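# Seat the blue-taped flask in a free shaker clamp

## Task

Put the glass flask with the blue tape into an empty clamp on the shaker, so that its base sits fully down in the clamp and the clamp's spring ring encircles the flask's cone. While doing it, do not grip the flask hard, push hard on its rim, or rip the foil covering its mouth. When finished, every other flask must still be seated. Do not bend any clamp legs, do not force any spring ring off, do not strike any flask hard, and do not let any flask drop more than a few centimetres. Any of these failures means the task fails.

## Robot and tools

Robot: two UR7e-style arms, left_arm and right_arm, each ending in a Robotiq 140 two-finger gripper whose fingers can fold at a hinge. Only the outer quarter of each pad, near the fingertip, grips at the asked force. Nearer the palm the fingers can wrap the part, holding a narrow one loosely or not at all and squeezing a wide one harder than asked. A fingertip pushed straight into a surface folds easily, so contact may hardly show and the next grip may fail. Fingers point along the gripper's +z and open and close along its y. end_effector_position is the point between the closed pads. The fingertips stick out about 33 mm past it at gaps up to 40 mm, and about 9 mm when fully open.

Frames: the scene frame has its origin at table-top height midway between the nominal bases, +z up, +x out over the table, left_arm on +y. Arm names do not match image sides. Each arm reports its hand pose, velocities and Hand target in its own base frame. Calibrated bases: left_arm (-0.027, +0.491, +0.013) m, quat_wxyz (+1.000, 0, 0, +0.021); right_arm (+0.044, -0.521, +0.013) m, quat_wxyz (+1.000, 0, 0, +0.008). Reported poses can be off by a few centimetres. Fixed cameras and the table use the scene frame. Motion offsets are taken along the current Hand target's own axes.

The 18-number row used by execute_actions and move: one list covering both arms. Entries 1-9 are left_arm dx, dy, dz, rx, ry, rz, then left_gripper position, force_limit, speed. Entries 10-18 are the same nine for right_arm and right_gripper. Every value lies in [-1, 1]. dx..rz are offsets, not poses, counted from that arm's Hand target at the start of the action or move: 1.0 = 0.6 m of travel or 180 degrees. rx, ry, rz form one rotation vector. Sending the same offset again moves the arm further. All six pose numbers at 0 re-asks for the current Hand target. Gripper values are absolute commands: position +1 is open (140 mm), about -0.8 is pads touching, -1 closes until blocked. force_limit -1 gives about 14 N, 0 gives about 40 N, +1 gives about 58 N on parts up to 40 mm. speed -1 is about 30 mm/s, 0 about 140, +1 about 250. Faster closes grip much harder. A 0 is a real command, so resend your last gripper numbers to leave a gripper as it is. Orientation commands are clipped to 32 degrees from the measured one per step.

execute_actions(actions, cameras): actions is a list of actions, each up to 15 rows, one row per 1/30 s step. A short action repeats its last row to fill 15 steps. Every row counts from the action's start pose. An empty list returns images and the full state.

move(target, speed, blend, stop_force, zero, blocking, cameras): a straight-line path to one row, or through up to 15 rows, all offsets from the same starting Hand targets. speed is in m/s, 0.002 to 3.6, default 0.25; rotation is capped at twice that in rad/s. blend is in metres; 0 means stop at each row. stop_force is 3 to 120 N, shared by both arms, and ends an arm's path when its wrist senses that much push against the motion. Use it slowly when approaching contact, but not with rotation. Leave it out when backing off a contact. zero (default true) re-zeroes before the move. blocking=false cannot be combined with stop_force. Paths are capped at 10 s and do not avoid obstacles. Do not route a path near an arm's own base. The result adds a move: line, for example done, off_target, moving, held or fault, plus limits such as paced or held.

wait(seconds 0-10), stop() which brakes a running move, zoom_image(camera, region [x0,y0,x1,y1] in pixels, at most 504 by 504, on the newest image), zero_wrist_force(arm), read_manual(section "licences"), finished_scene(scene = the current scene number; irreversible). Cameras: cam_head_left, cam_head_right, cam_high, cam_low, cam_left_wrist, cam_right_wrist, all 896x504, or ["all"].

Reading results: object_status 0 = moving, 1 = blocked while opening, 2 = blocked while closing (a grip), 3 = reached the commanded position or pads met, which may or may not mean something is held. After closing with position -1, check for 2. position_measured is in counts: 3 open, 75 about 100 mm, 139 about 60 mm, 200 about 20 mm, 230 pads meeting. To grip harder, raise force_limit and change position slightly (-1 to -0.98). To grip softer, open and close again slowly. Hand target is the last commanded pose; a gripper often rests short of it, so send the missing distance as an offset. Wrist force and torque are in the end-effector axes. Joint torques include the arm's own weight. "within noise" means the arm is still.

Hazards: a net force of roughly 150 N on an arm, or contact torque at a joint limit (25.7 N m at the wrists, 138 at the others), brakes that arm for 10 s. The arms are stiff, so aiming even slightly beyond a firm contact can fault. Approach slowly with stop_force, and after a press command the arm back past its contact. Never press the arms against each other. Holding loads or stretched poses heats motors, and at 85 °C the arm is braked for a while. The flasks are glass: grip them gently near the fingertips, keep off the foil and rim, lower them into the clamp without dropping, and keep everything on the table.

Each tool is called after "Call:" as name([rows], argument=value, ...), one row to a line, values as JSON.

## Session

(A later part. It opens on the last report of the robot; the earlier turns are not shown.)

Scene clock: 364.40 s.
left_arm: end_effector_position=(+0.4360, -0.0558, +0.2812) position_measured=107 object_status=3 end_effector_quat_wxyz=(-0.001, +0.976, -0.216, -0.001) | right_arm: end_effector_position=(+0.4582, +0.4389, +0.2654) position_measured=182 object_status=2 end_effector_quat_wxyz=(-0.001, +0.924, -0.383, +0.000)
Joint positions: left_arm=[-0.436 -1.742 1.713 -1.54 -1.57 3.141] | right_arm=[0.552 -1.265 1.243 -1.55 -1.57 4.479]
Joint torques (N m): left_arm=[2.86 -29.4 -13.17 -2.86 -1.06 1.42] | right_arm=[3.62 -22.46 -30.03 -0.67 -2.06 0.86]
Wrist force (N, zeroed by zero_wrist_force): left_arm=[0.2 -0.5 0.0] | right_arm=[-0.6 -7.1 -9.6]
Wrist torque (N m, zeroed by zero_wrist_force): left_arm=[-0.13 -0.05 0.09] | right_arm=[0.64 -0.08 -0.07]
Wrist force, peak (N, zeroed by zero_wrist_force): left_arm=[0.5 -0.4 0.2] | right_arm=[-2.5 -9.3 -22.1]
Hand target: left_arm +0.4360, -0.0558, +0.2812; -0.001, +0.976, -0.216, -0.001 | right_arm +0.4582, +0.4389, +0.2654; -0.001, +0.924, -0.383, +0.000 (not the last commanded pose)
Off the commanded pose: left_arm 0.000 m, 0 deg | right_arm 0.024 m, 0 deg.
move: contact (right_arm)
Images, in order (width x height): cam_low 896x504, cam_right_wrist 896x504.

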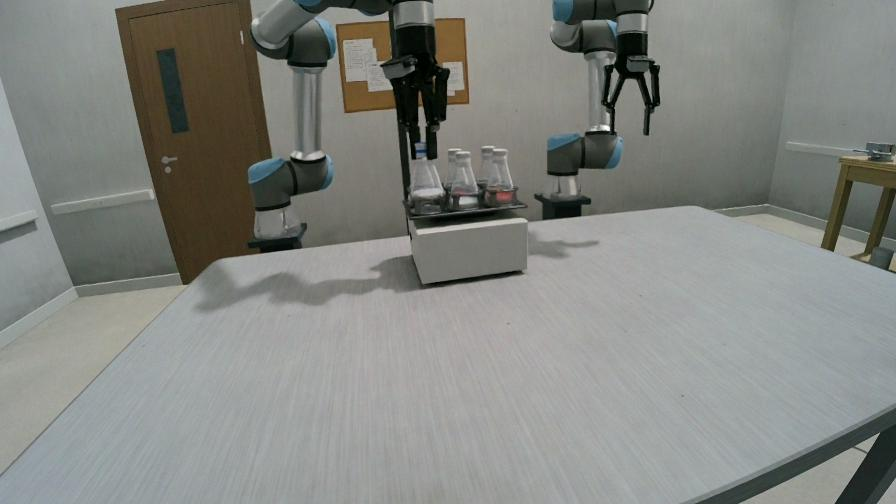

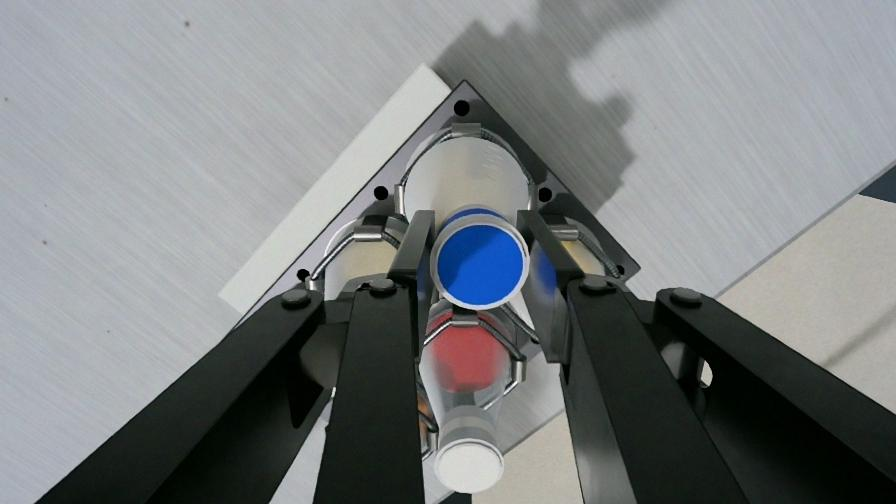

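Call:
move(target=[0,0,0,0,0,0,0.175,-1,0,0,0,0,0,0,0,-0.25,-0.02,-1])

Call:
move(target=[0,0,0,0,0,0,0.175,-1,0,0,0,0,0,0,0,-1,-0.02,-1])

Call:
wait(seconds=0.7, cameras=["cam_right_wrist","cam_low"])

Call:
zoom_image(camera="cam_low", region=[380, 110, 500, 230])

Scene clock: 385.50 s.
left_arm: end_effector_position=(+0.4360, -0.0558, +0.2812) position_measured=107 object_status=3 end_effector_quat_wxyz=(-0.001, +0.976, -0.216, -0.001) | right_arm: end_effector_position=(+0.4582, +0.4389, +0.2653) position_measured=160 object_status=0 end_effector_quat_wxyz=(-0.001, +0.924, -0.383, +0.000)
Joint positions: left_arm=[-0.436 -1.742 1.713 -1.54 -1.57 3.141] | right_arm=[0.552 -1.265 1.243 -1.55 -1.57 4.479]
Joint torques (N m): left_arm=[1.98 -28.5 -13.66 -2.88 -1.07 1.21] | right_arm=[4.88 -43.59 -27.25 -2.82 -1.9 0.94]
Wrist force (N, zeroed by zero_wrist_force): left_arm=[0.1 -0.2 0.3] | right_arm=[0.3 0.2 0.3]
Wrist torque (N m, zeroed by zero_wrist_force): left_arm=[-0.08 -0.02 0.09] | right_arm=[0.03 -0.07 -0.01]
Wrist force, peak (N, zeroed by zero_wrist_force): left_arm=[0.5 -0.4 0.0] | right_arm=[-1.0 -7.4 -10.9]
Hand target: left_arm +0.4360, -0.0558, +0.2812; -0.001, +0.976, -0.216, -0.001 | right_arm +0.4582, +0.4389, +0.2654; -0.001, +0.924, -0.383, +0.000
Off the commanded pose: left_arm 0.000 m, 0 deg | right_arm 0.000 m, 0 deg.
move: done

Scene clock: 386.30 s.
left_arm: end_effector_position=(+0.4360, -0.0558, +0.2812) position_measured=107 object_status=3 end_effector_quat_wxyz=(-0.001, +0.976, -0.216, -0.001) | right_arm: end_effector_position=(+0.4582, +0.4389, +0.2654) position_measured=183 object_status=2 end_effector_quat_wxyz=(-0.001, +0.924, -0.383, +0.000)
Joint positions: left_arm=[-0.436 -1.742 1.713 -1.54 -1.57 3.141] | right_arm=[0.552 -1.265 1.243 -1.55 -1.57 4.479]
Joint torques (N m): left_arm=[0.99 -28.94 -14.7 -2.84 -1.46 1.41] | right_arm=[3.11 -47.87 -27.35 -4.13 -2.21 0.62]
Wrist force (N, zeroed by zero_wrist_force): left_arm=[0.2 -0.2 0.1] | right_arm=[0.2 -1.7 -0.4]
Wrist torque (N m, zeroed by zero_wrist_force): left_arm=[-0.07 -0.06 0.09] | right_arm=[0.16 -0.07 -0.01]
Wrist force, peak (N, zeroed by zero_wrist_force): left_arm=[0.0 -0.5 0.2] | right_arm=[0.2 -1.7 -0.4]
Hand target: left_arm +0.4360, -0.0558, +0.2812; -0.001, +0.976, -0.216, -0.001 | right_arm +0.4582, +0.4389, +0.2654; -0.001, +0.924, -0.383, +0.000
Off the commanded pose: left_arm 0.000 m, 0 deg | right_arm 0.000 m, 0 deg.
move: done

Scene clock: 387.00 s.
left_arm: end_effector_position=(+0.4360, -0.0558, +0.2812) position_measured=107 object_status=3 end_effector_quat_wxyz=(-0.001, +0.976, -0.216, -0.001) | right_arm: end_effector_position=(+0.4582, +0.4389, +0.2654) position_measured=183 object_status=2 end_effector_quat_wxyz=(-0.001, +0.924, -0.383, +0.000)
Joint positions: left_arm=[-0.436 -1.742 1.713 -1.54 -1.57 3.141] | right_arm=[0.552 -1.265 1.243 -1.55 -1.57 4.479]
Joint torques (N m): left_arm=[1.98 -28.75 -14.08 -3.1 -1.3 1.25] | right_arm=[3.44 -47.58 -26.3 -4.09 -1.77 0.96]
Wrist force (N, zeroed by zero_wrist_force): left_arm=[0.1 -0.4 0.0] | right_arm=[0.1 -1.6 0.1]
Wrist torque (N m, zeroed by zero_wrist_force): left_arm=[-0.11 -0.02 0.09] | right_arm=[0.15 -0.04 0.00]
Wrist force, peak (N, zeroed by zero_wrist_force): left_arm=[0.2 -0.5 0.1] | right_arm=[0.3 -1.9 -0.4]
Hand target: left_arm +0.4360, -0.0558, +0.2812; -0.001, +0.976, -0.216, -0.001 | right_arm +0.4582, +0.4389, +0.2654; -0.001, +0.924, -0.383, +0.000
Tool commands: left_gripper/position=+0.175 left_gripper/force_limit=-1.0 left_gripper/speed=+0.0 right_gripper/position=-1.0 right_gripper/force_limit=-0.02 right_gripper/speed=-1.0
Off the commanded pose: left_arm 0.000 m, 0 deg | right_arm 0.000 m, 0 deg.
wait: 0.70 s; at rest by 0.17 s
Images, in order (width x height): cam_low 896x504, cam_right_wrist 896x504.

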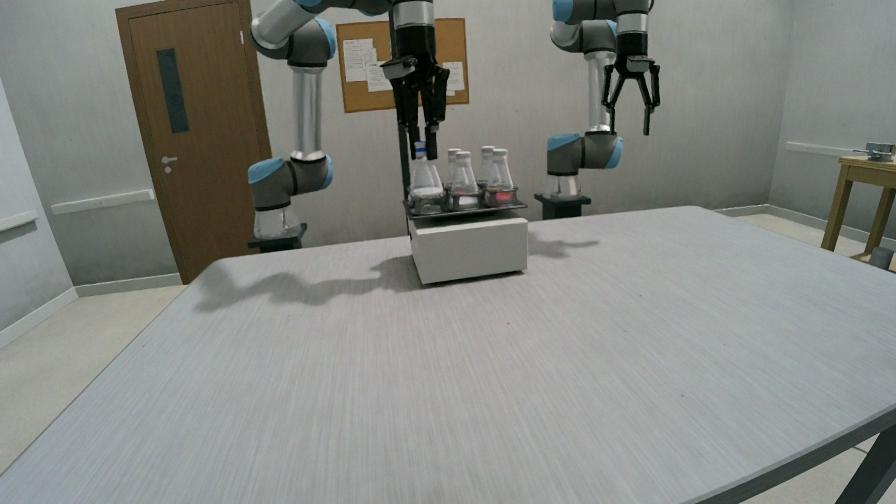

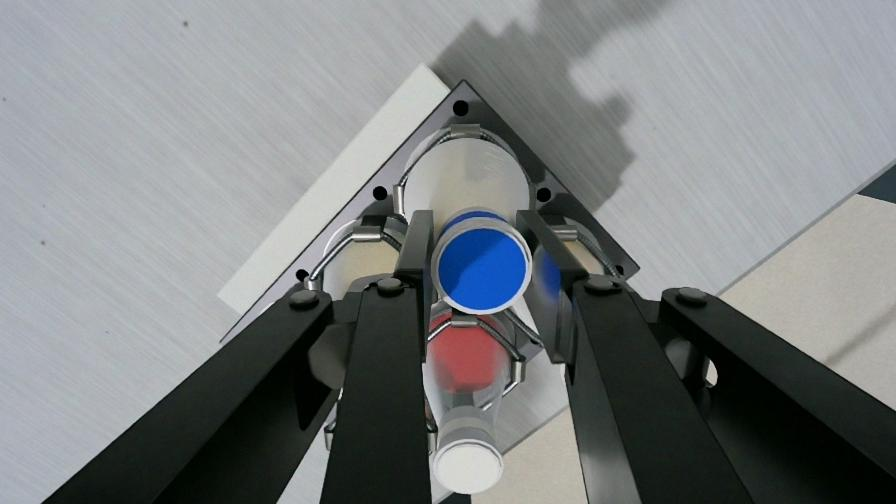

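Scaled by 4.200 from the camera's 896x504 image, which has a finer 1280x720 frame.

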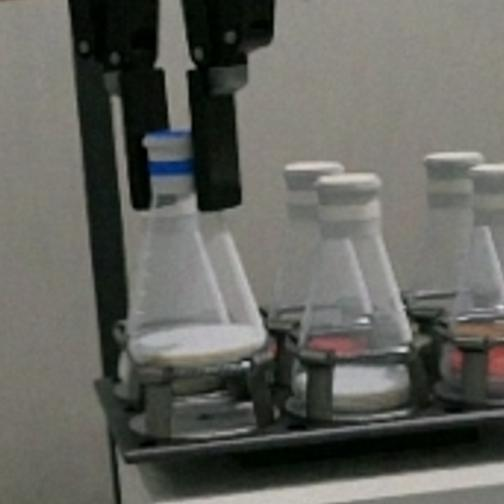

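Call:
move(target=[0,0,0,0,0,0,0.175,-1,0,0,0,0.045,0,0,0,-1,-0.02,-1], speed=0.01, stop_force=24, cameras=["cam_right_wrist","cam_low"])

Call:
zoom_image(camera="cam_low", region=[380, 110, 500, 230])

Call:
zoom_image(camera="cam_right_wrist", region=[360, 60, 580, 280])

Scene clock: 396.03 s.
left_arm: end_effector_position=(+0.4360, -0.0558, +0.2812) position_measured=107 object_status=3 end_effector_quat_wxyz=(-0.001, +0.976, -0.216, -0.001) | right_arm: end_effector_position=(+0.4583, +0.4389, +0.2622) position_measured=183 object_status=2 end_effector_quat_wxyz=(-0.001, +0.924, -0.383, +0.000)
Joint positions: left_arm=[-0.436 -1.742 1.713 -1.54 -1.57 3.141] | right_arm=[0.552 -1.265 1.251 -1.559 -1.57 4.479]
Joint torques (N m): left_arm=[2.85 -28.65 -14.23 -3.02 -1.2 1.13] | right_arm=[3.93 -16.55 -27.99 1.8 -1.96 0.89]
Wrist force (N, zeroed by zero_wrist_force): left_arm=[0.0 -0.2 0.3] | right_arm=[0.4 -5.7 -14.1]
Wrist torque (N m, zeroed by zero_wrist_force): left_arm=[-0.07 -0.01 0.08] | right_arm=[0.40 -0.04 0.00]
Wrist force, peak (N, zeroed by zero_wrist_force): left_arm=[0.3 -0.5 0.3] | right_arm=[0.1 -5.2 -27.8]
Hand target: left_arm +0.4360, -0.0558, +0.2812; -0.001, +0.976, -0.216, -0.001 | right_arm +0.4583, +0.4389, +0.2621; -0.001, +0.924, -0.383, +0.000 (not the last commanded pose)
Off the commanded pose: left_arm 0.000 m, 0 deg | right_arm 0.024 m, 0 deg.
move: contact (right_arm)
Images, in order (width x height): cam_low 896x504, cam_right_wrist 896x504.

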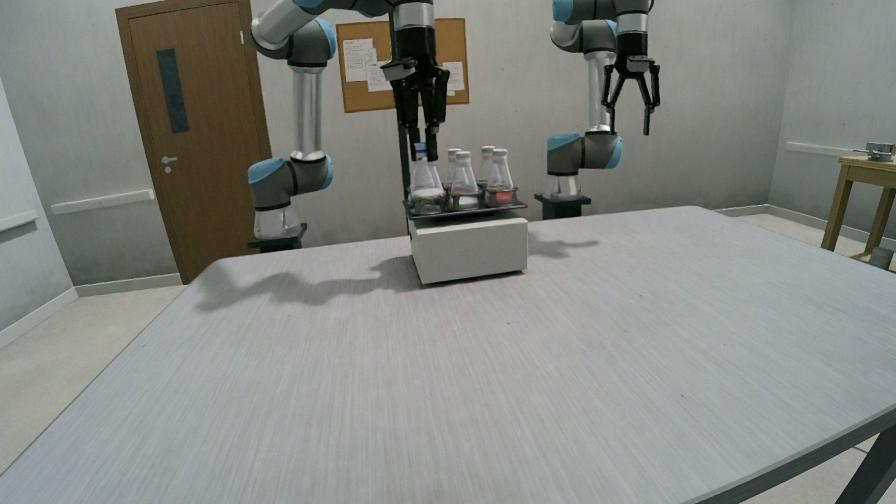

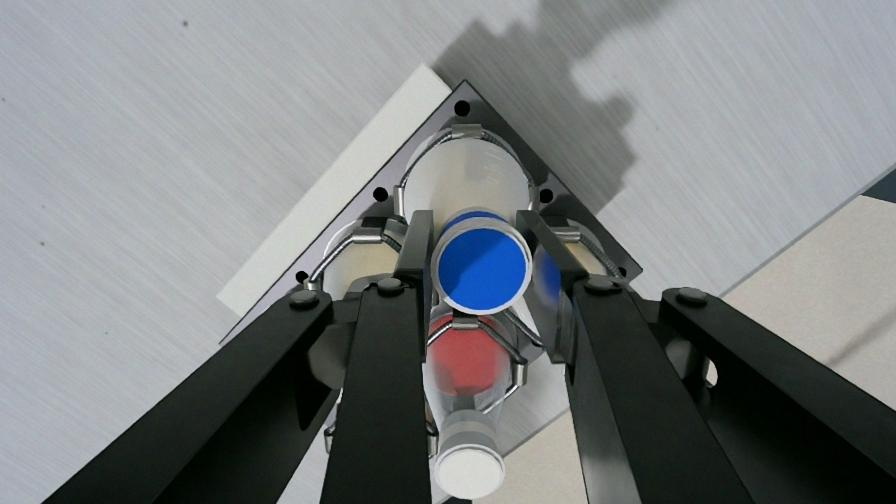

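Scaled by 4.200 from the camera's 896x504 image, which has a finer 1280x720 frame.

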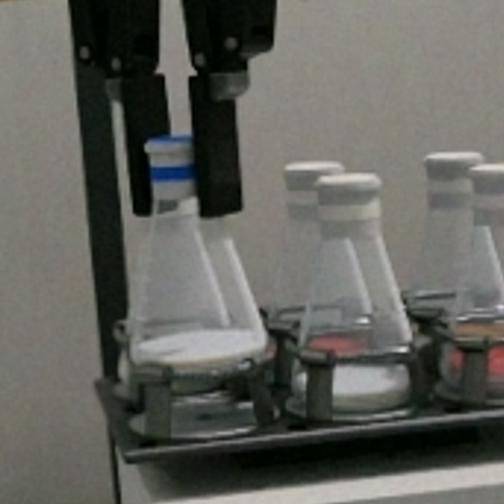

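Scaled by 2.291 from the camera's 896x504 image, which has a finer 1280x720 frame.

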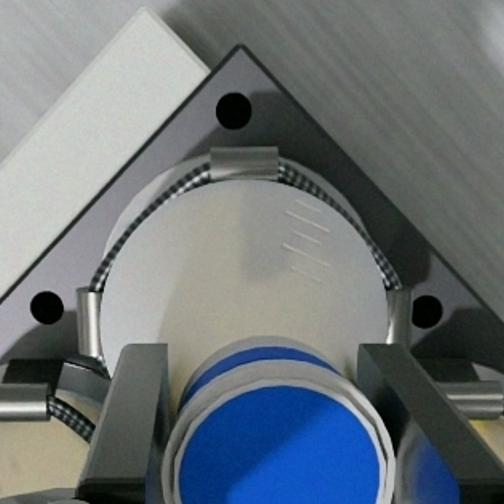

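Call:
move(target=[0,0,0,0,0,0,0.175,-1,0,0,0,0.04,0,0,0,-1,-0.02,-1], speed=0.01, stop_force=32, zero=false, cameras=["cam_right_wrist","cam_low"])

Call:
zoom_image(camera="cam_low", region=[380, 110, 500, 230])

Call:
zoom_image(camera="cam_right_wrist", region=[360, 60, 580, 280])

Scene clock: 420.93 s.
left_arm: end_effector_position=(+0.4360, -0.0558, +0.2812) position_measured=107 object_status=3 end_effector_quat_wxyz=(-0.001, +0.976, -0.216, -0.001) | right_arm: end_effector_position=(+0.4584, +0.4390, +0.2614) position_measured=183 object_status=2 end_effector_quat_wxyz=(-0.001, +0.924, -0.383, +0.000)
Joint positions: left_arm=[-0.436 -1.742 1.713 -1.54 -1.57 3.141] | right_arm=[0.552 -1.265 1.253 -1.561 -1.57 4.479]
Joint torques (N m): left_arm=[0.98 -28.9 -14.71 -3.17 -1.02 0.91] | right_arm=[2.16 -14.42 -26.21 3.01 -1.99 0.95]
Wrist force (N, zeroed by zero_wrist_force): left_arm=[0.1 -0.3 0.1] | right_arm=[1.3 -5.0 -18.9]
Wrist torque (N m, zeroed by zero_wrist_force): left_arm=[-0.10 -0.03 0.09] | right_arm=[0.33 -0.06 -0.02]
Wrist force, peak (N, zeroed by zero_wrist_force): left_arm=[0.4 -0.5 -0.1] | right_arm=[1.4 -0.8 -38.4]
Hand target: left_arm +0.4360, -0.0558, +0.2812; -0.001, +0.976, -0.216, -0.001 | right_arm +0.4584, +0.4390, +0.2614; -0.001, +0.924, -0.383, +0.000 (not the last commanded pose)
Off the commanded pose: left_arm 0.000 m, 0 deg | right_arm 0.023 m, 0 deg.
move: contact (right_arm)
Images, in order (width x height): cam_low 896x504, cam_right_wrist 896x504.

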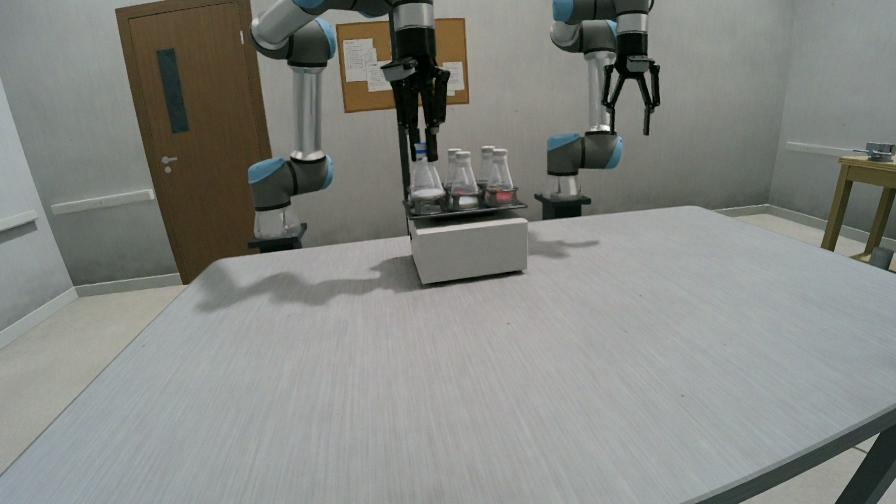

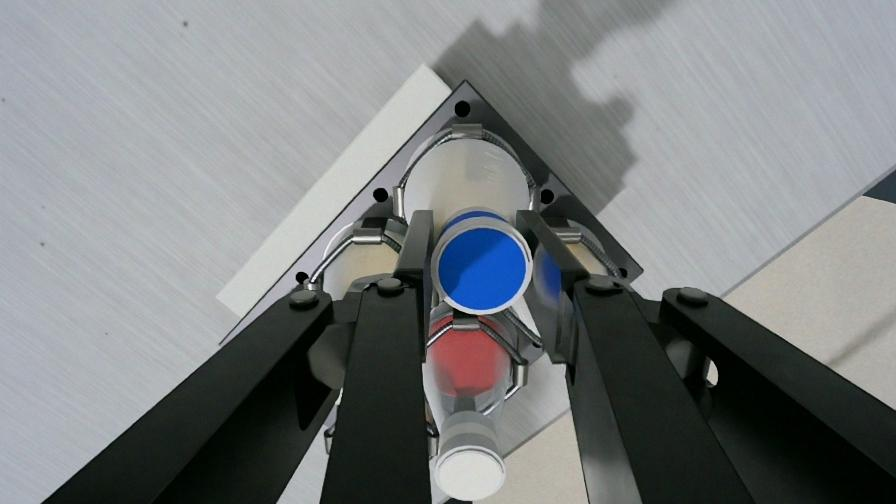

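Scaled by 4.200 from the camera's 896x504 image, which has a finer 1280x720 frame.

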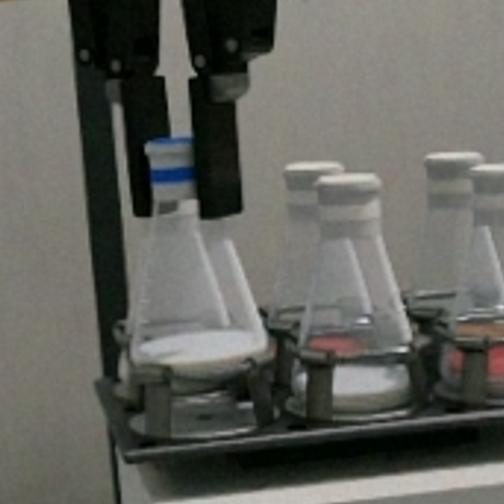

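Scaled by 2.291 from the camera's 896x504 image, which has a finer 1280x720 frame.

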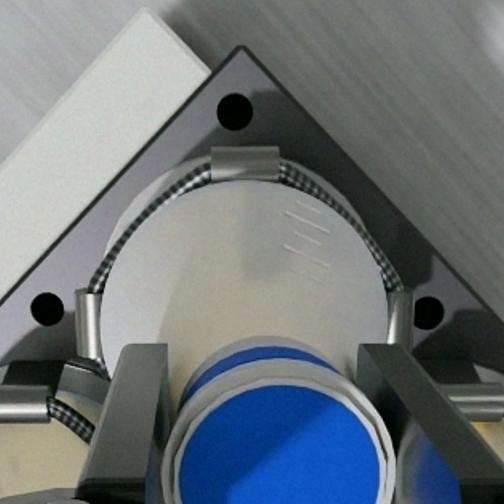

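Call:
move(target=[0,0,0,0,0,0,0.175,-1,0,0,0,0.04,0,0,0,-1,-0.02,-1], speed=0.01, stop_force=42, zero=false, cameras=["cam_right_wrist","cam_low"])

Call:
zoom_image(camera="cam_low", region=[380, 110, 500, 230])

Call:
zoom_image(camera="cam_right_wrist", region=[360, 60, 580, 280])

Scene clock: 430.50 s.
left_arm: end_effector_position=(+0.4360, -0.0558, +0.2812) position_measured=107 object_status=3 end_effector_quat_wxyz=(-0.001, +0.976, -0.216, -0.001) | right_arm: end_effector_position=(+0.4584, +0.4390, +0.2609) position_measured=183 object_status=2 end_effector_quat_wxyz=(-0.001, +0.924, -0.383, +0.000)
Joint positions: left_arm=[-0.436 -1.742 1.713 -1.54 -1.57 3.141] | right_arm=[0.552 -1.265 1.255 -1.563 -1.57 4.479]
Joint torques (N m): left_arm=[0.1 -27.87 -13.45 -3.5 -1.15 1.01] | right_arm=[2.78 -15.23 -21.75 3.6 3.91 1.16]
Wrist force (N, zeroed by zero_wrist_force): left_arm=[0.1 -0.2 0.0] | right_arm=[5.8 -2.9 -29.8]
Wrist torque (N m, zeroed by zero_wrist_force): left_arm=[-0.08 -0.04 0.09] | right_arm=[0.08 -0.06 -0.01]
Wrist force, peak (N, zeroed by zero_wrist_force): left_arm=[0.2 -0.4 0.4] | right_arm=[4.2 2.3 -48.4]
Hand target: left_arm +0.4360, -0.0558, +0.2812; -0.001, +0.976, -0.216, -0.001 | right_arm +0.4584, +0.4390, +0.2609; -0.001, +0.924, -0.383, +0.000 (not the last commanded pose)
Off the commanded pose: left_arm 0.000 m, 0 deg | right_arm 0.024 m, 0 deg.
move: contact (right_arm)
Images, in order (width x height): cam_low 896x504, cam_right_wrist 896x504.

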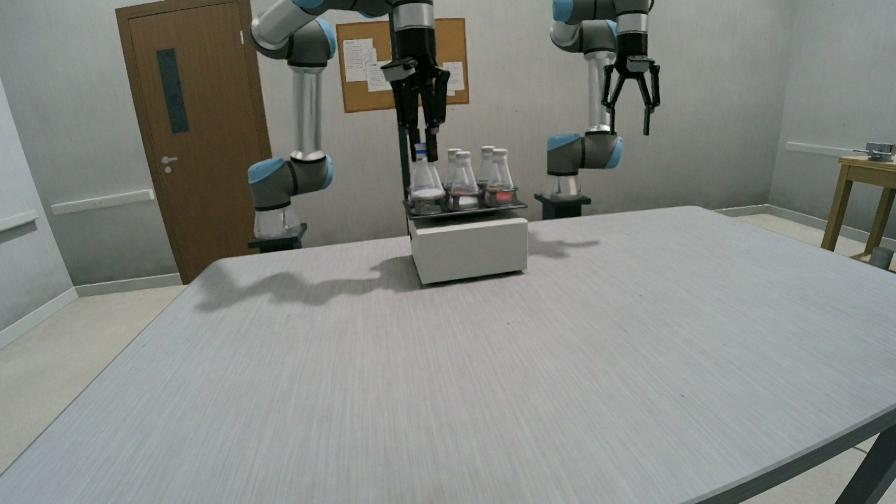

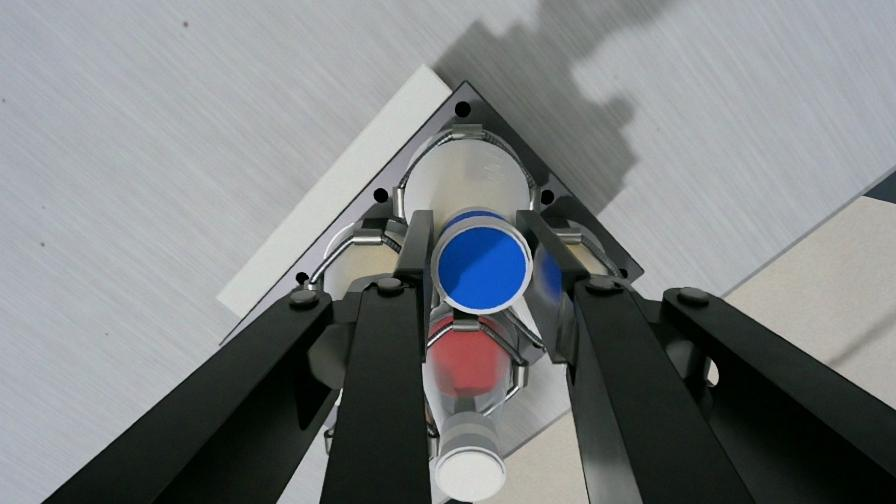

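Scaled by 4.200 from the camera's 896x504 image, which has a finer 1280x720 frame.

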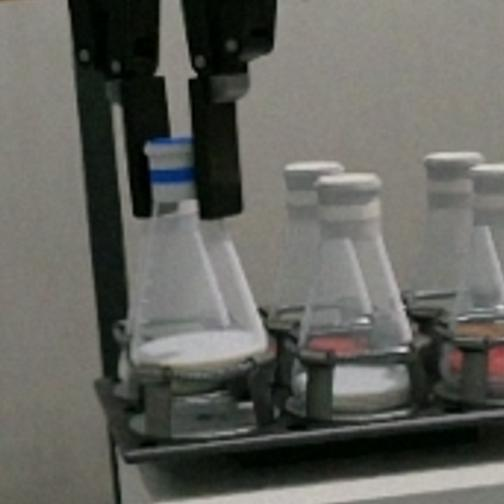

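Scaled by 2.291 from the camera's 896x504 image, which has a finer 1280x720 frame.

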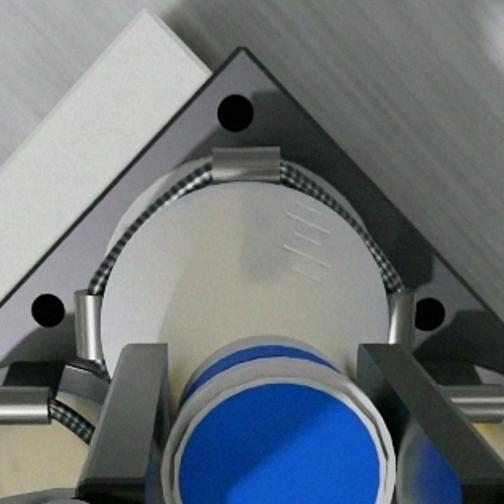

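Call:
move(target=[0,0,0,0,0,0,0.175,-1,0,0,0.0168,0.003,0.0278,0,0,-1,-0.02,-1], speed=0.02, stop_force=60, zero=false, cameras=["cam_right_wrist","cam_low"])

Call:
zoom_image(camera="cam_low", region=[380, 110, 500, 230])

Call:
zoom_image(camera="cam_right_wrist", region=[360, 60, 580, 280])

Scene clock: 470.13 s.
left_arm: end_effector_position=(+0.4360, -0.0558, +0.2812) position_measured=107 object_status=3 end_effector_quat_wxyz=(-0.001, +0.976, -0.216, -0.001) | right_arm: end_effector_position=(+0.4516, +0.4321, +0.2592) position_measured=183 object_status=2 end_effector_quat_wxyz=(-0.042, +0.923, -0.382, +0.017)
Joint positions: left_arm=[-0.436 -1.742 1.713 -1.54 -1.57 3.141] | right_arm=[0.537 -1.356 1.4 -1.703 -1.549 4.466]
Joint torques (N m): left_arm=[0.15 -27.63 -14.68 -3.76 -1.18 0.67] | right_arm=[7.68 -6.16 -17.44 7.67 -2.72 1.7]
Wrist force (N, zeroed by zero_wrist_force): left_arm=[0.4 -0.4 0.0] | right_arm=[3.7 -14.9 -27.2]
Wrist torque (N m, zeroed by zero_wrist_force): left_arm=[-0.11 -0.08 0.09] | right_arm=[1.15 0.08 0.18]
Wrist force, peak (N, zeroed by zero_wrist_force): left_arm=[0.3 -0.5 0.2] | right_arm=[3.1 -16.0 -47.8]
Hand target: left_arm +0.4360, -0.0558, +0.2812; -0.001, +0.976, -0.216, -0.001 | right_arm +0.4513, +0.4319, +0.2591; -0.041, +0.923, -0.383, +0.017
Off the commanded pose: left_arm 0.000 m, 0 deg | right_arm 0.000 m, 0 deg.
move: done
Images, in order (width x height): cam_low 896x504, cam_right_wrist 896x504.

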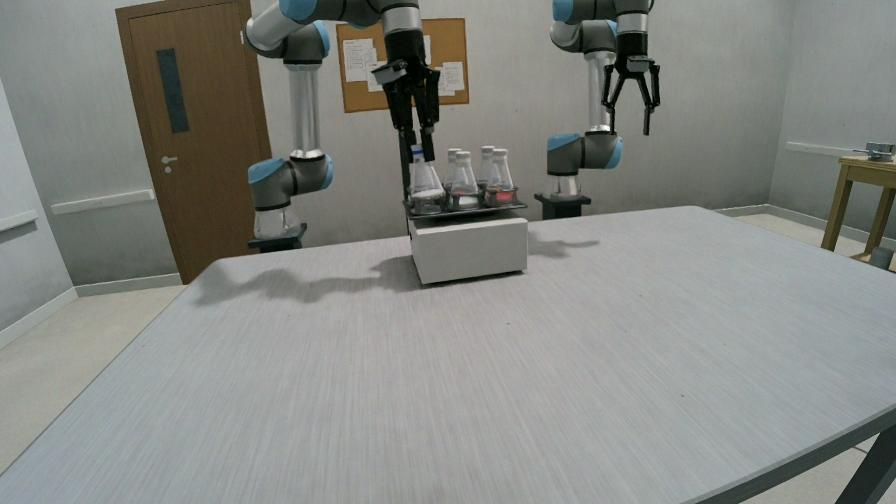

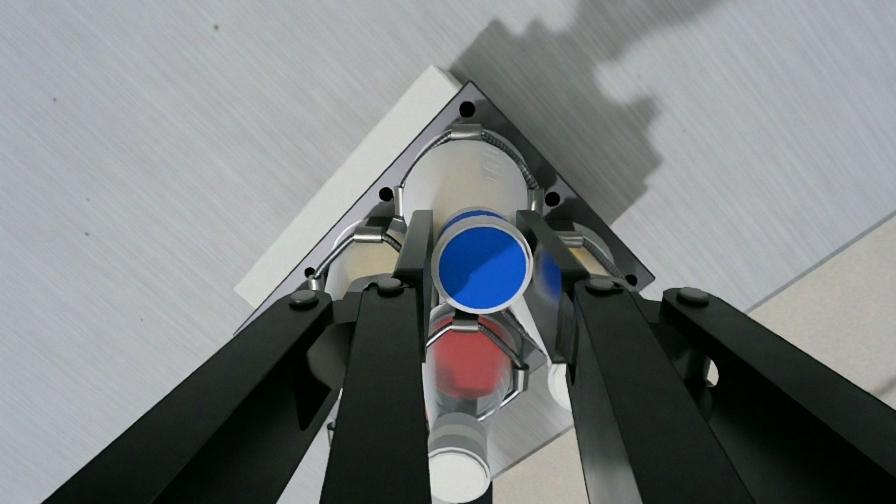

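Scaled by 4.200 from the camera's 896x504 image, which has a finer 1280x720 frame.

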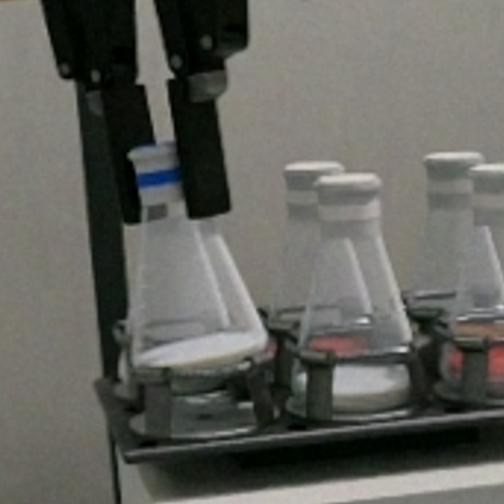

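Scaled by 2.291 from the camera's 896x504 image, which has a finer 1280x720 frame.

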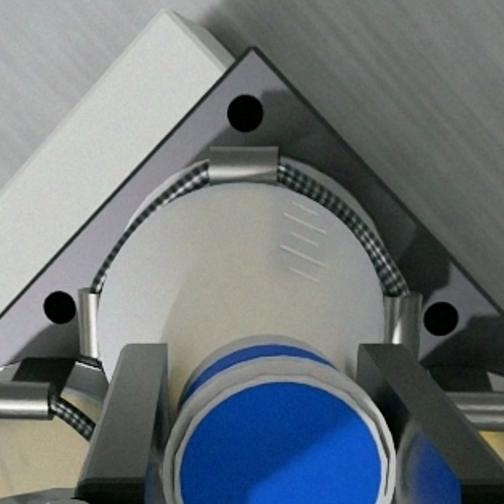

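Call:
move(target=[0,0,0,0,0,0,0.175,-1,0,0,-0.0167,0.0055,-0.0278,0,0,-1,-0.02,-1], speed=0.02, stop_force=60, zero=false, cameras=["cam_right_wrist","cam_low"])

Call:
zoom_image(camera="cam_low", region=[380, 110, 500, 230])

Call:
zoom_image(camera="cam_right_wrist", region=[360, 60, 580, 280])

Scene clock: 487.90 s.
left_arm: end_effector_position=(+0.4360, -0.0558, +0.2812) position_measured=107 object_status=3 end_effector_quat_wxyz=(-0.001, +0.976, -0.216, -0.001) | right_arm: end_effector_position=(+0.4586, +0.4392, +0.2567) position_measured=183 object_status=2 end_effector_quat_wxyz=(-0.001, +0.924, -0.383, +0.000)
Joint positions: left_arm=[-0.436 -1.742 1.713 -1.54 -1.57 3.141] | right_arm=[0.552 -1.264 1.264 -1.573 -1.57 4.48]
Joint torques (N m): left_arm=[-0.73 -28.08 -14.71 -3.88 -1.01 0.5] | right_arm=[13.41 11.8 -0.26 -0.05 2.69 1.61]
Wrist force (N, zeroed by zero_wrist_force): left_arm=[0.1 -0.3 0.2] | right_arm=[14.8 17.0 -71.2]
Wrist torque (N m, zeroed by zero_wrist_force): left_arm=[-0.10 -0.02 0.08] | right_arm=[-0.29 -0.11 -0.07]
Wrist force, peak (N, zeroed by zero_wrist_force): left_arm=[0.3 -0.5 0.2] | right_arm=[14.6 16.5 -72.3]
Hand target: left_arm +0.4360, -0.0558, +0.2812; -0.001, +0.976, -0.216, -0.001 | right_arm +0.4586, +0.4392, +0.2567; -0.001, +0.924, -0.383, +0.000
Off the commanded pose: left_arm 0.000 m, 0 deg | right_arm 0.000 m, 0 deg.
move: contact (right_arm)
Images, in order (width x height): cam_low 896x504, cam_right_wrist 896x504.

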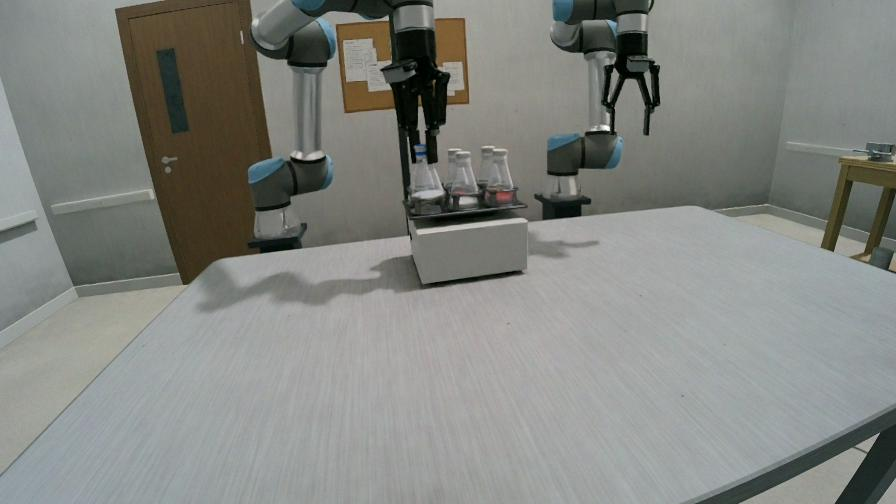

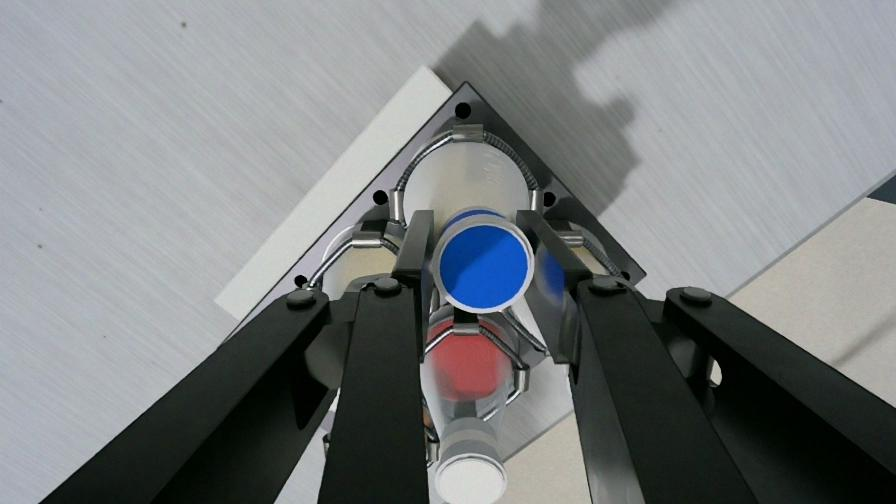

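Scaled by 4.200 from the camera's 896x504 image, which has a finer 1280x720 frame.

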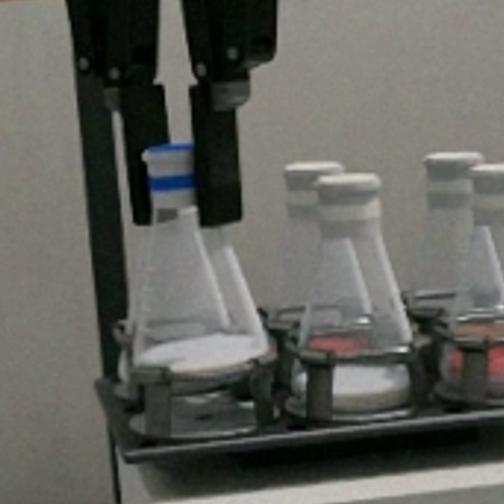

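Scaled by 2.291 from the camera's 896x504 image, which has a finer 1280x720 frame.

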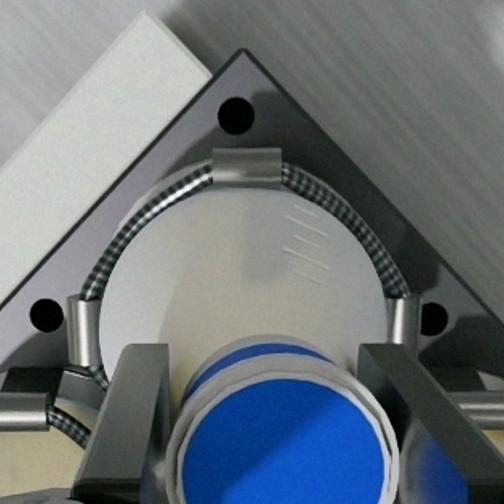

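Call:
move(target=[0,0,0,0,0,0,0.175,-1,0,0.0016,0.0016,0,0,0,0,-1,-0.02,-1], speed=0.02, cameras=["cam_right_wrist","cam_high"])

Call:
zoom_image(camera="cam_high", region=[380, 160, 500, 280])

Scene clock: 507.90 s.
left_arm: end_effector_position=(+0.4360, -0.0558, +0.2812) position_measured=107 object_status=3 end_effector_quat_wxyz=(-0.001, +0.976, -0.216, -0.001) | right_arm: end_effector_position=(+0.4586, +0.4378, +0.2567) position_measured=183 object_status=2 end_effector_quat_wxyz=(-0.001, +0.924, -0.383, +0.000)
Joint positions: left_arm=[-0.436 -1.742 1.713 -1.54 -1.57 3.141] | right_arm=[0.55 -1.266 1.267 -1.574 -1.57 4.478]
Joint torques (N m): left_arm=[-1.4 -28.24 -14.79 -3.89 -1.16 0.58] | right_arm=[-4.48 -10.85 10.72 3.03 2.92 -1.43]
Wrist force (N, zeroed by zero_wrist_force): left_arm=[0.2 -0.4 0.1] | right_arm=[3.0 1.7 -60.4]
Wrist torque (N m, zeroed by zero_wrist_force): left_arm=[-0.12 -0.04 0.09] | right_arm=[0.57 -0.11 0.05]
Wrist force, peak (N, zeroed by zero_wrist_force): left_arm=[0.2 -0.6 0.1] | right_arm=[14.0 15.5 -74.2]
Hand target: left_arm +0.4360, -0.0558, +0.2812; -0.001, +0.976, -0.216, -0.001 | right_arm +0.4586, +0.4378, +0.2567; -0.001, +0.924, -0.383, +0.000
Off the commanded pose: left_arm 0.000 m, 0 deg | right_arm 0.000 m, 0 deg.
move: done
Images, in order (width x height): cam_high 896x504, cam_right_wrist 896x504.

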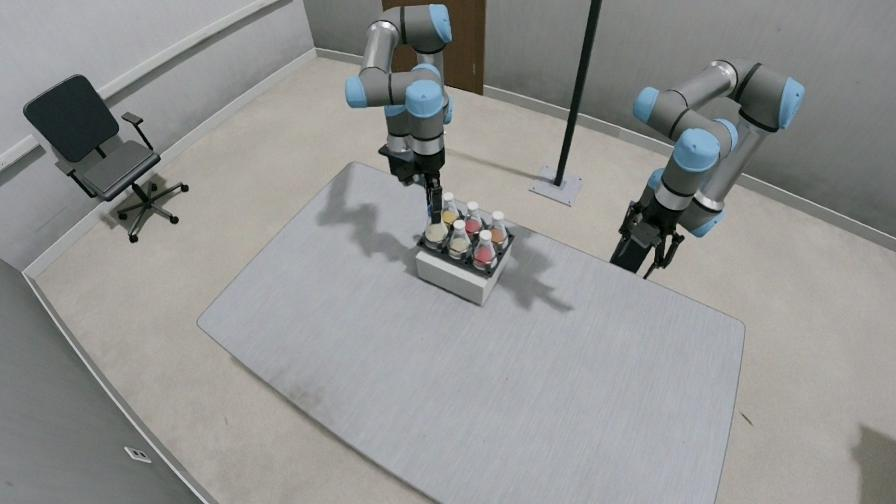

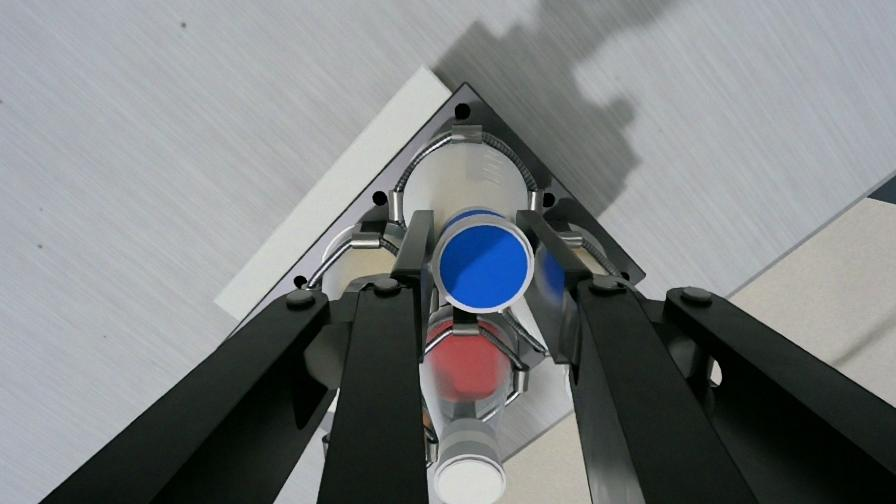

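Scaled by 4.200 from the camera's 896x504 image, which has a finer 1280x720 frame.

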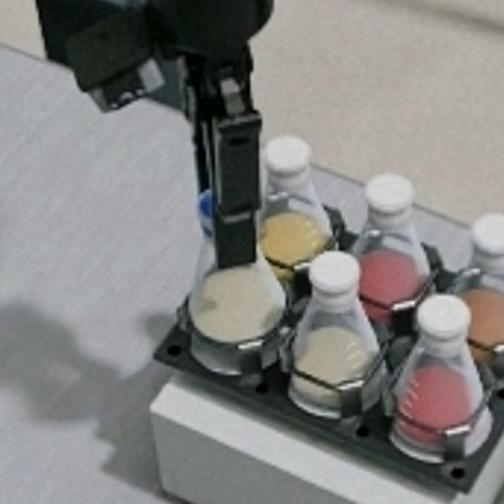

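Call:
move([
  [0,0,0,0,0,0,0.175,-1,0,0,0.0168,0.0025,0.0278,0,0,-1,-0.02,-1],
  [0,0,0,0,0,0,0.175,-1,0,0,0,0.004,0,0,0,-1,-0.02,-1],
  [0,0,0,0,0,0,0.175,-1,0,0,-0.0168,0.0045,-0.0278,0,0,-1,-0.02,-1],
  [0,0,0,0,0,0,0.175,-1,0,0,0,0.005,0,0,0,-1,-0.02,-1],
], speed=0.02, stop_force=75, zero=false, cameras=["cam_low","cam_right_wrist"])

Scene clock: 539.87 s.
left_arm: end_effector_position=(+0.4360, -0.0558, +0.2812) position_measured=107 object_status=3 end_effector_quat_wxyz=(-0.001, +0.976, -0.216, -0.001) | right_arm: end_effector_position=(+0.4586, +0.4378, +0.2537) position_measured=183 object_status=2 end_effector_quat_wxyz=(-0.001, +0.924, -0.383, +0.000)
Joint positions: left_arm=[-0.436 -1.742 1.713 -1.54 -1.57 3.141] | right_arm=[0.55 -1.267 1.275 -1.582 -1.57 4.478]
Joint torques (N m): left_arm=[-2.72 -28.52 -14.14 -4.58 -1.15 0.01] | right_arm=[7.78 -10.68 -17.32 6.61 6.99 -1.81]
Wrist force (N, zeroed by zero_wrist_force): left_arm=[0.1 -0.2 0.0] | right_arm=[22.2 -8.2 -30.5]
Wrist torque (N m, zeroed by zero_wrist_force): left_arm=[-0.08 -0.02 0.08] | right_arm=[0.37 -0.18 0.30]
Wrist force, peak (N, zeroed by zero_wrist_force): left_arm=[0.3 -0.6 0.3] | right_arm=[29.9 6.2 -71.8]
Hand target: left_arm +0.4360, -0.0558, +0.2812; -0.001, +0.976, -0.216, -0.001 | right_arm +0.4586, +0.4378, +0.2537; -0.001, +0.924, -0.383, +0.000
Off the commanded pose: left_arm 0.000 m, 0 deg | right_arm 0.000 m, 0 deg.
move: unfinished (the simulator was too slow to fit another step into this call; the move has ended)
Images, in order (width x height): cam_low 896x504, cam_right_wrist 896x504.

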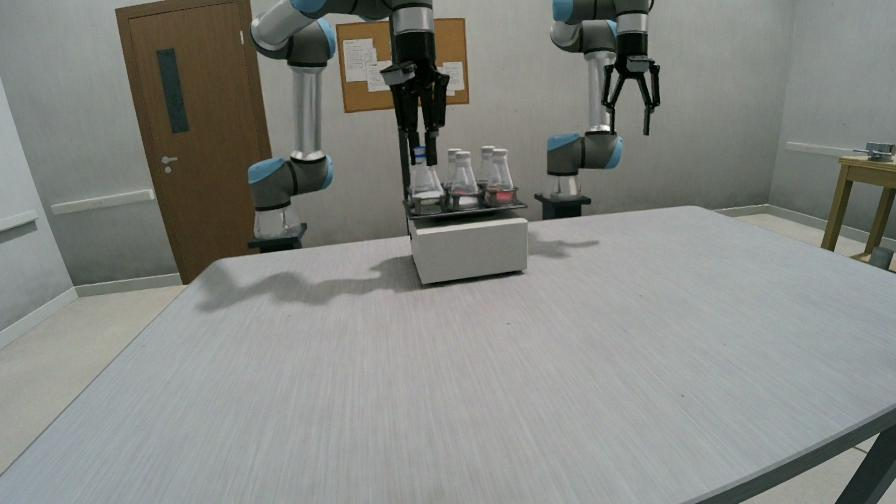

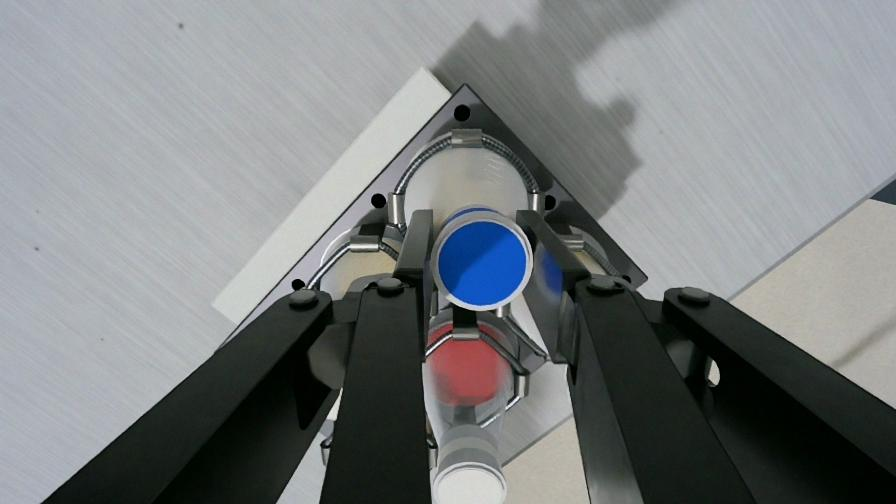

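Call:
move([
  [0,0,0,0,0,0,0.175,-1,0,0.0015,-0.0007,0.002,0,0,0,-1,-0.02,-1],
  [0,0,0,0,0,0,0.175,-1,0,0.0015,-0.0007,0.012,0,0,0,-1,-0.02,-1],
  [0,0,0,0,0,0,0.175,-1,0,0.0015,-0.0007,0.035,0,0,0,-1,-0.02,-1],
], speed=0.01, stop_force=68, zero=false, cameras=["cam_low"])

Call:
zoom_image(camera="cam_low", region=[380, 110, 540, 230])

Scene clock: 548.27 s.
left_arm: end_effector_position=(+0.4360, -0.0558, +0.2812) position_measured=107 object_status=3 end_effector_quat_wxyz=(-0.001, +0.976, -0.216, -0.001) | right_arm: end_effector_position=(+0.4597, +0.4376, +0.2358) position_measured=183 object_status=2 end_effector_quat_wxyz=(-0.001, +0.924, -0.383, +0.001)
Joint positions: left_arm=[-0.436 -1.742 1.713 -1.54 -1.57 3.141] | right_arm=[0.549 -1.264 1.318 -1.627 -1.57 4.476]
Joint torques (N m): left_arm=[-3.08 -27.84 -16.18 -4.72 -1.36 0.18] | right_arm=[-8.09 -0.34 -11.27 3.64 -5.26 1.96]
Wrist force (N, zeroed by zero_wrist_force): left_arm=[0.0 -0.4 0.2] | right_arm=[-17.4 0.1 -57.3]
Wrist torque (N m, zeroed by zero_wrist_force): left_arm=[-0.11 -0.01 0.09] | right_arm=[0.02 0.26 0.18]
Wrist force, peak (N, zeroed by zero_wrist_force): left_arm=[0.1 -0.7 0.1] | right_arm=[-21.5 2.1 -73.3]
Hand target: left_arm +0.4360, -0.0558, +0.2812; -0.001, +0.976, -0.216, -0.001 | right_arm +0.4597, +0.4376, +0.2358; -0.001, +0.924, -0.383, +0.001 (not the last commanded pose)
Off the commanded pose: left_arm 0.000 m, 0 deg | right_arm 0.003 m, 0 deg.
move: contact (right_arm); path passed 2 of 3 targets
Images, in order (width x height): cam_low 896x504.

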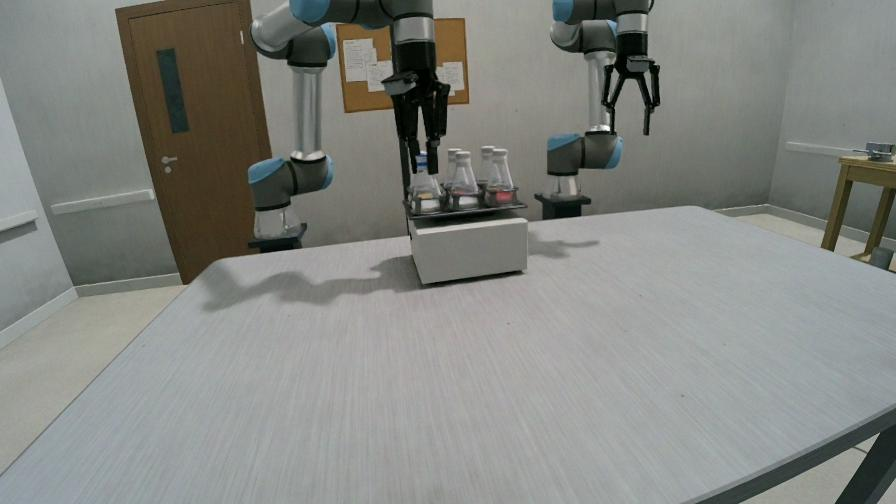

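Scaled by 3.150 from the camera's 896x504 image, which has a finer 1280x720 frame.

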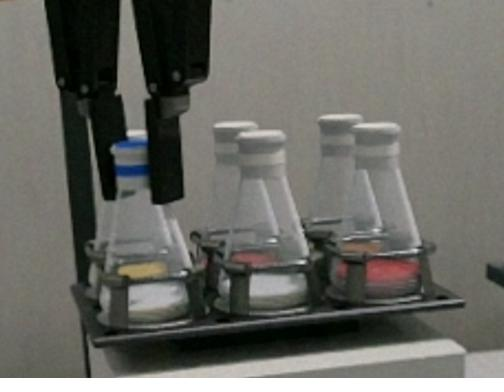

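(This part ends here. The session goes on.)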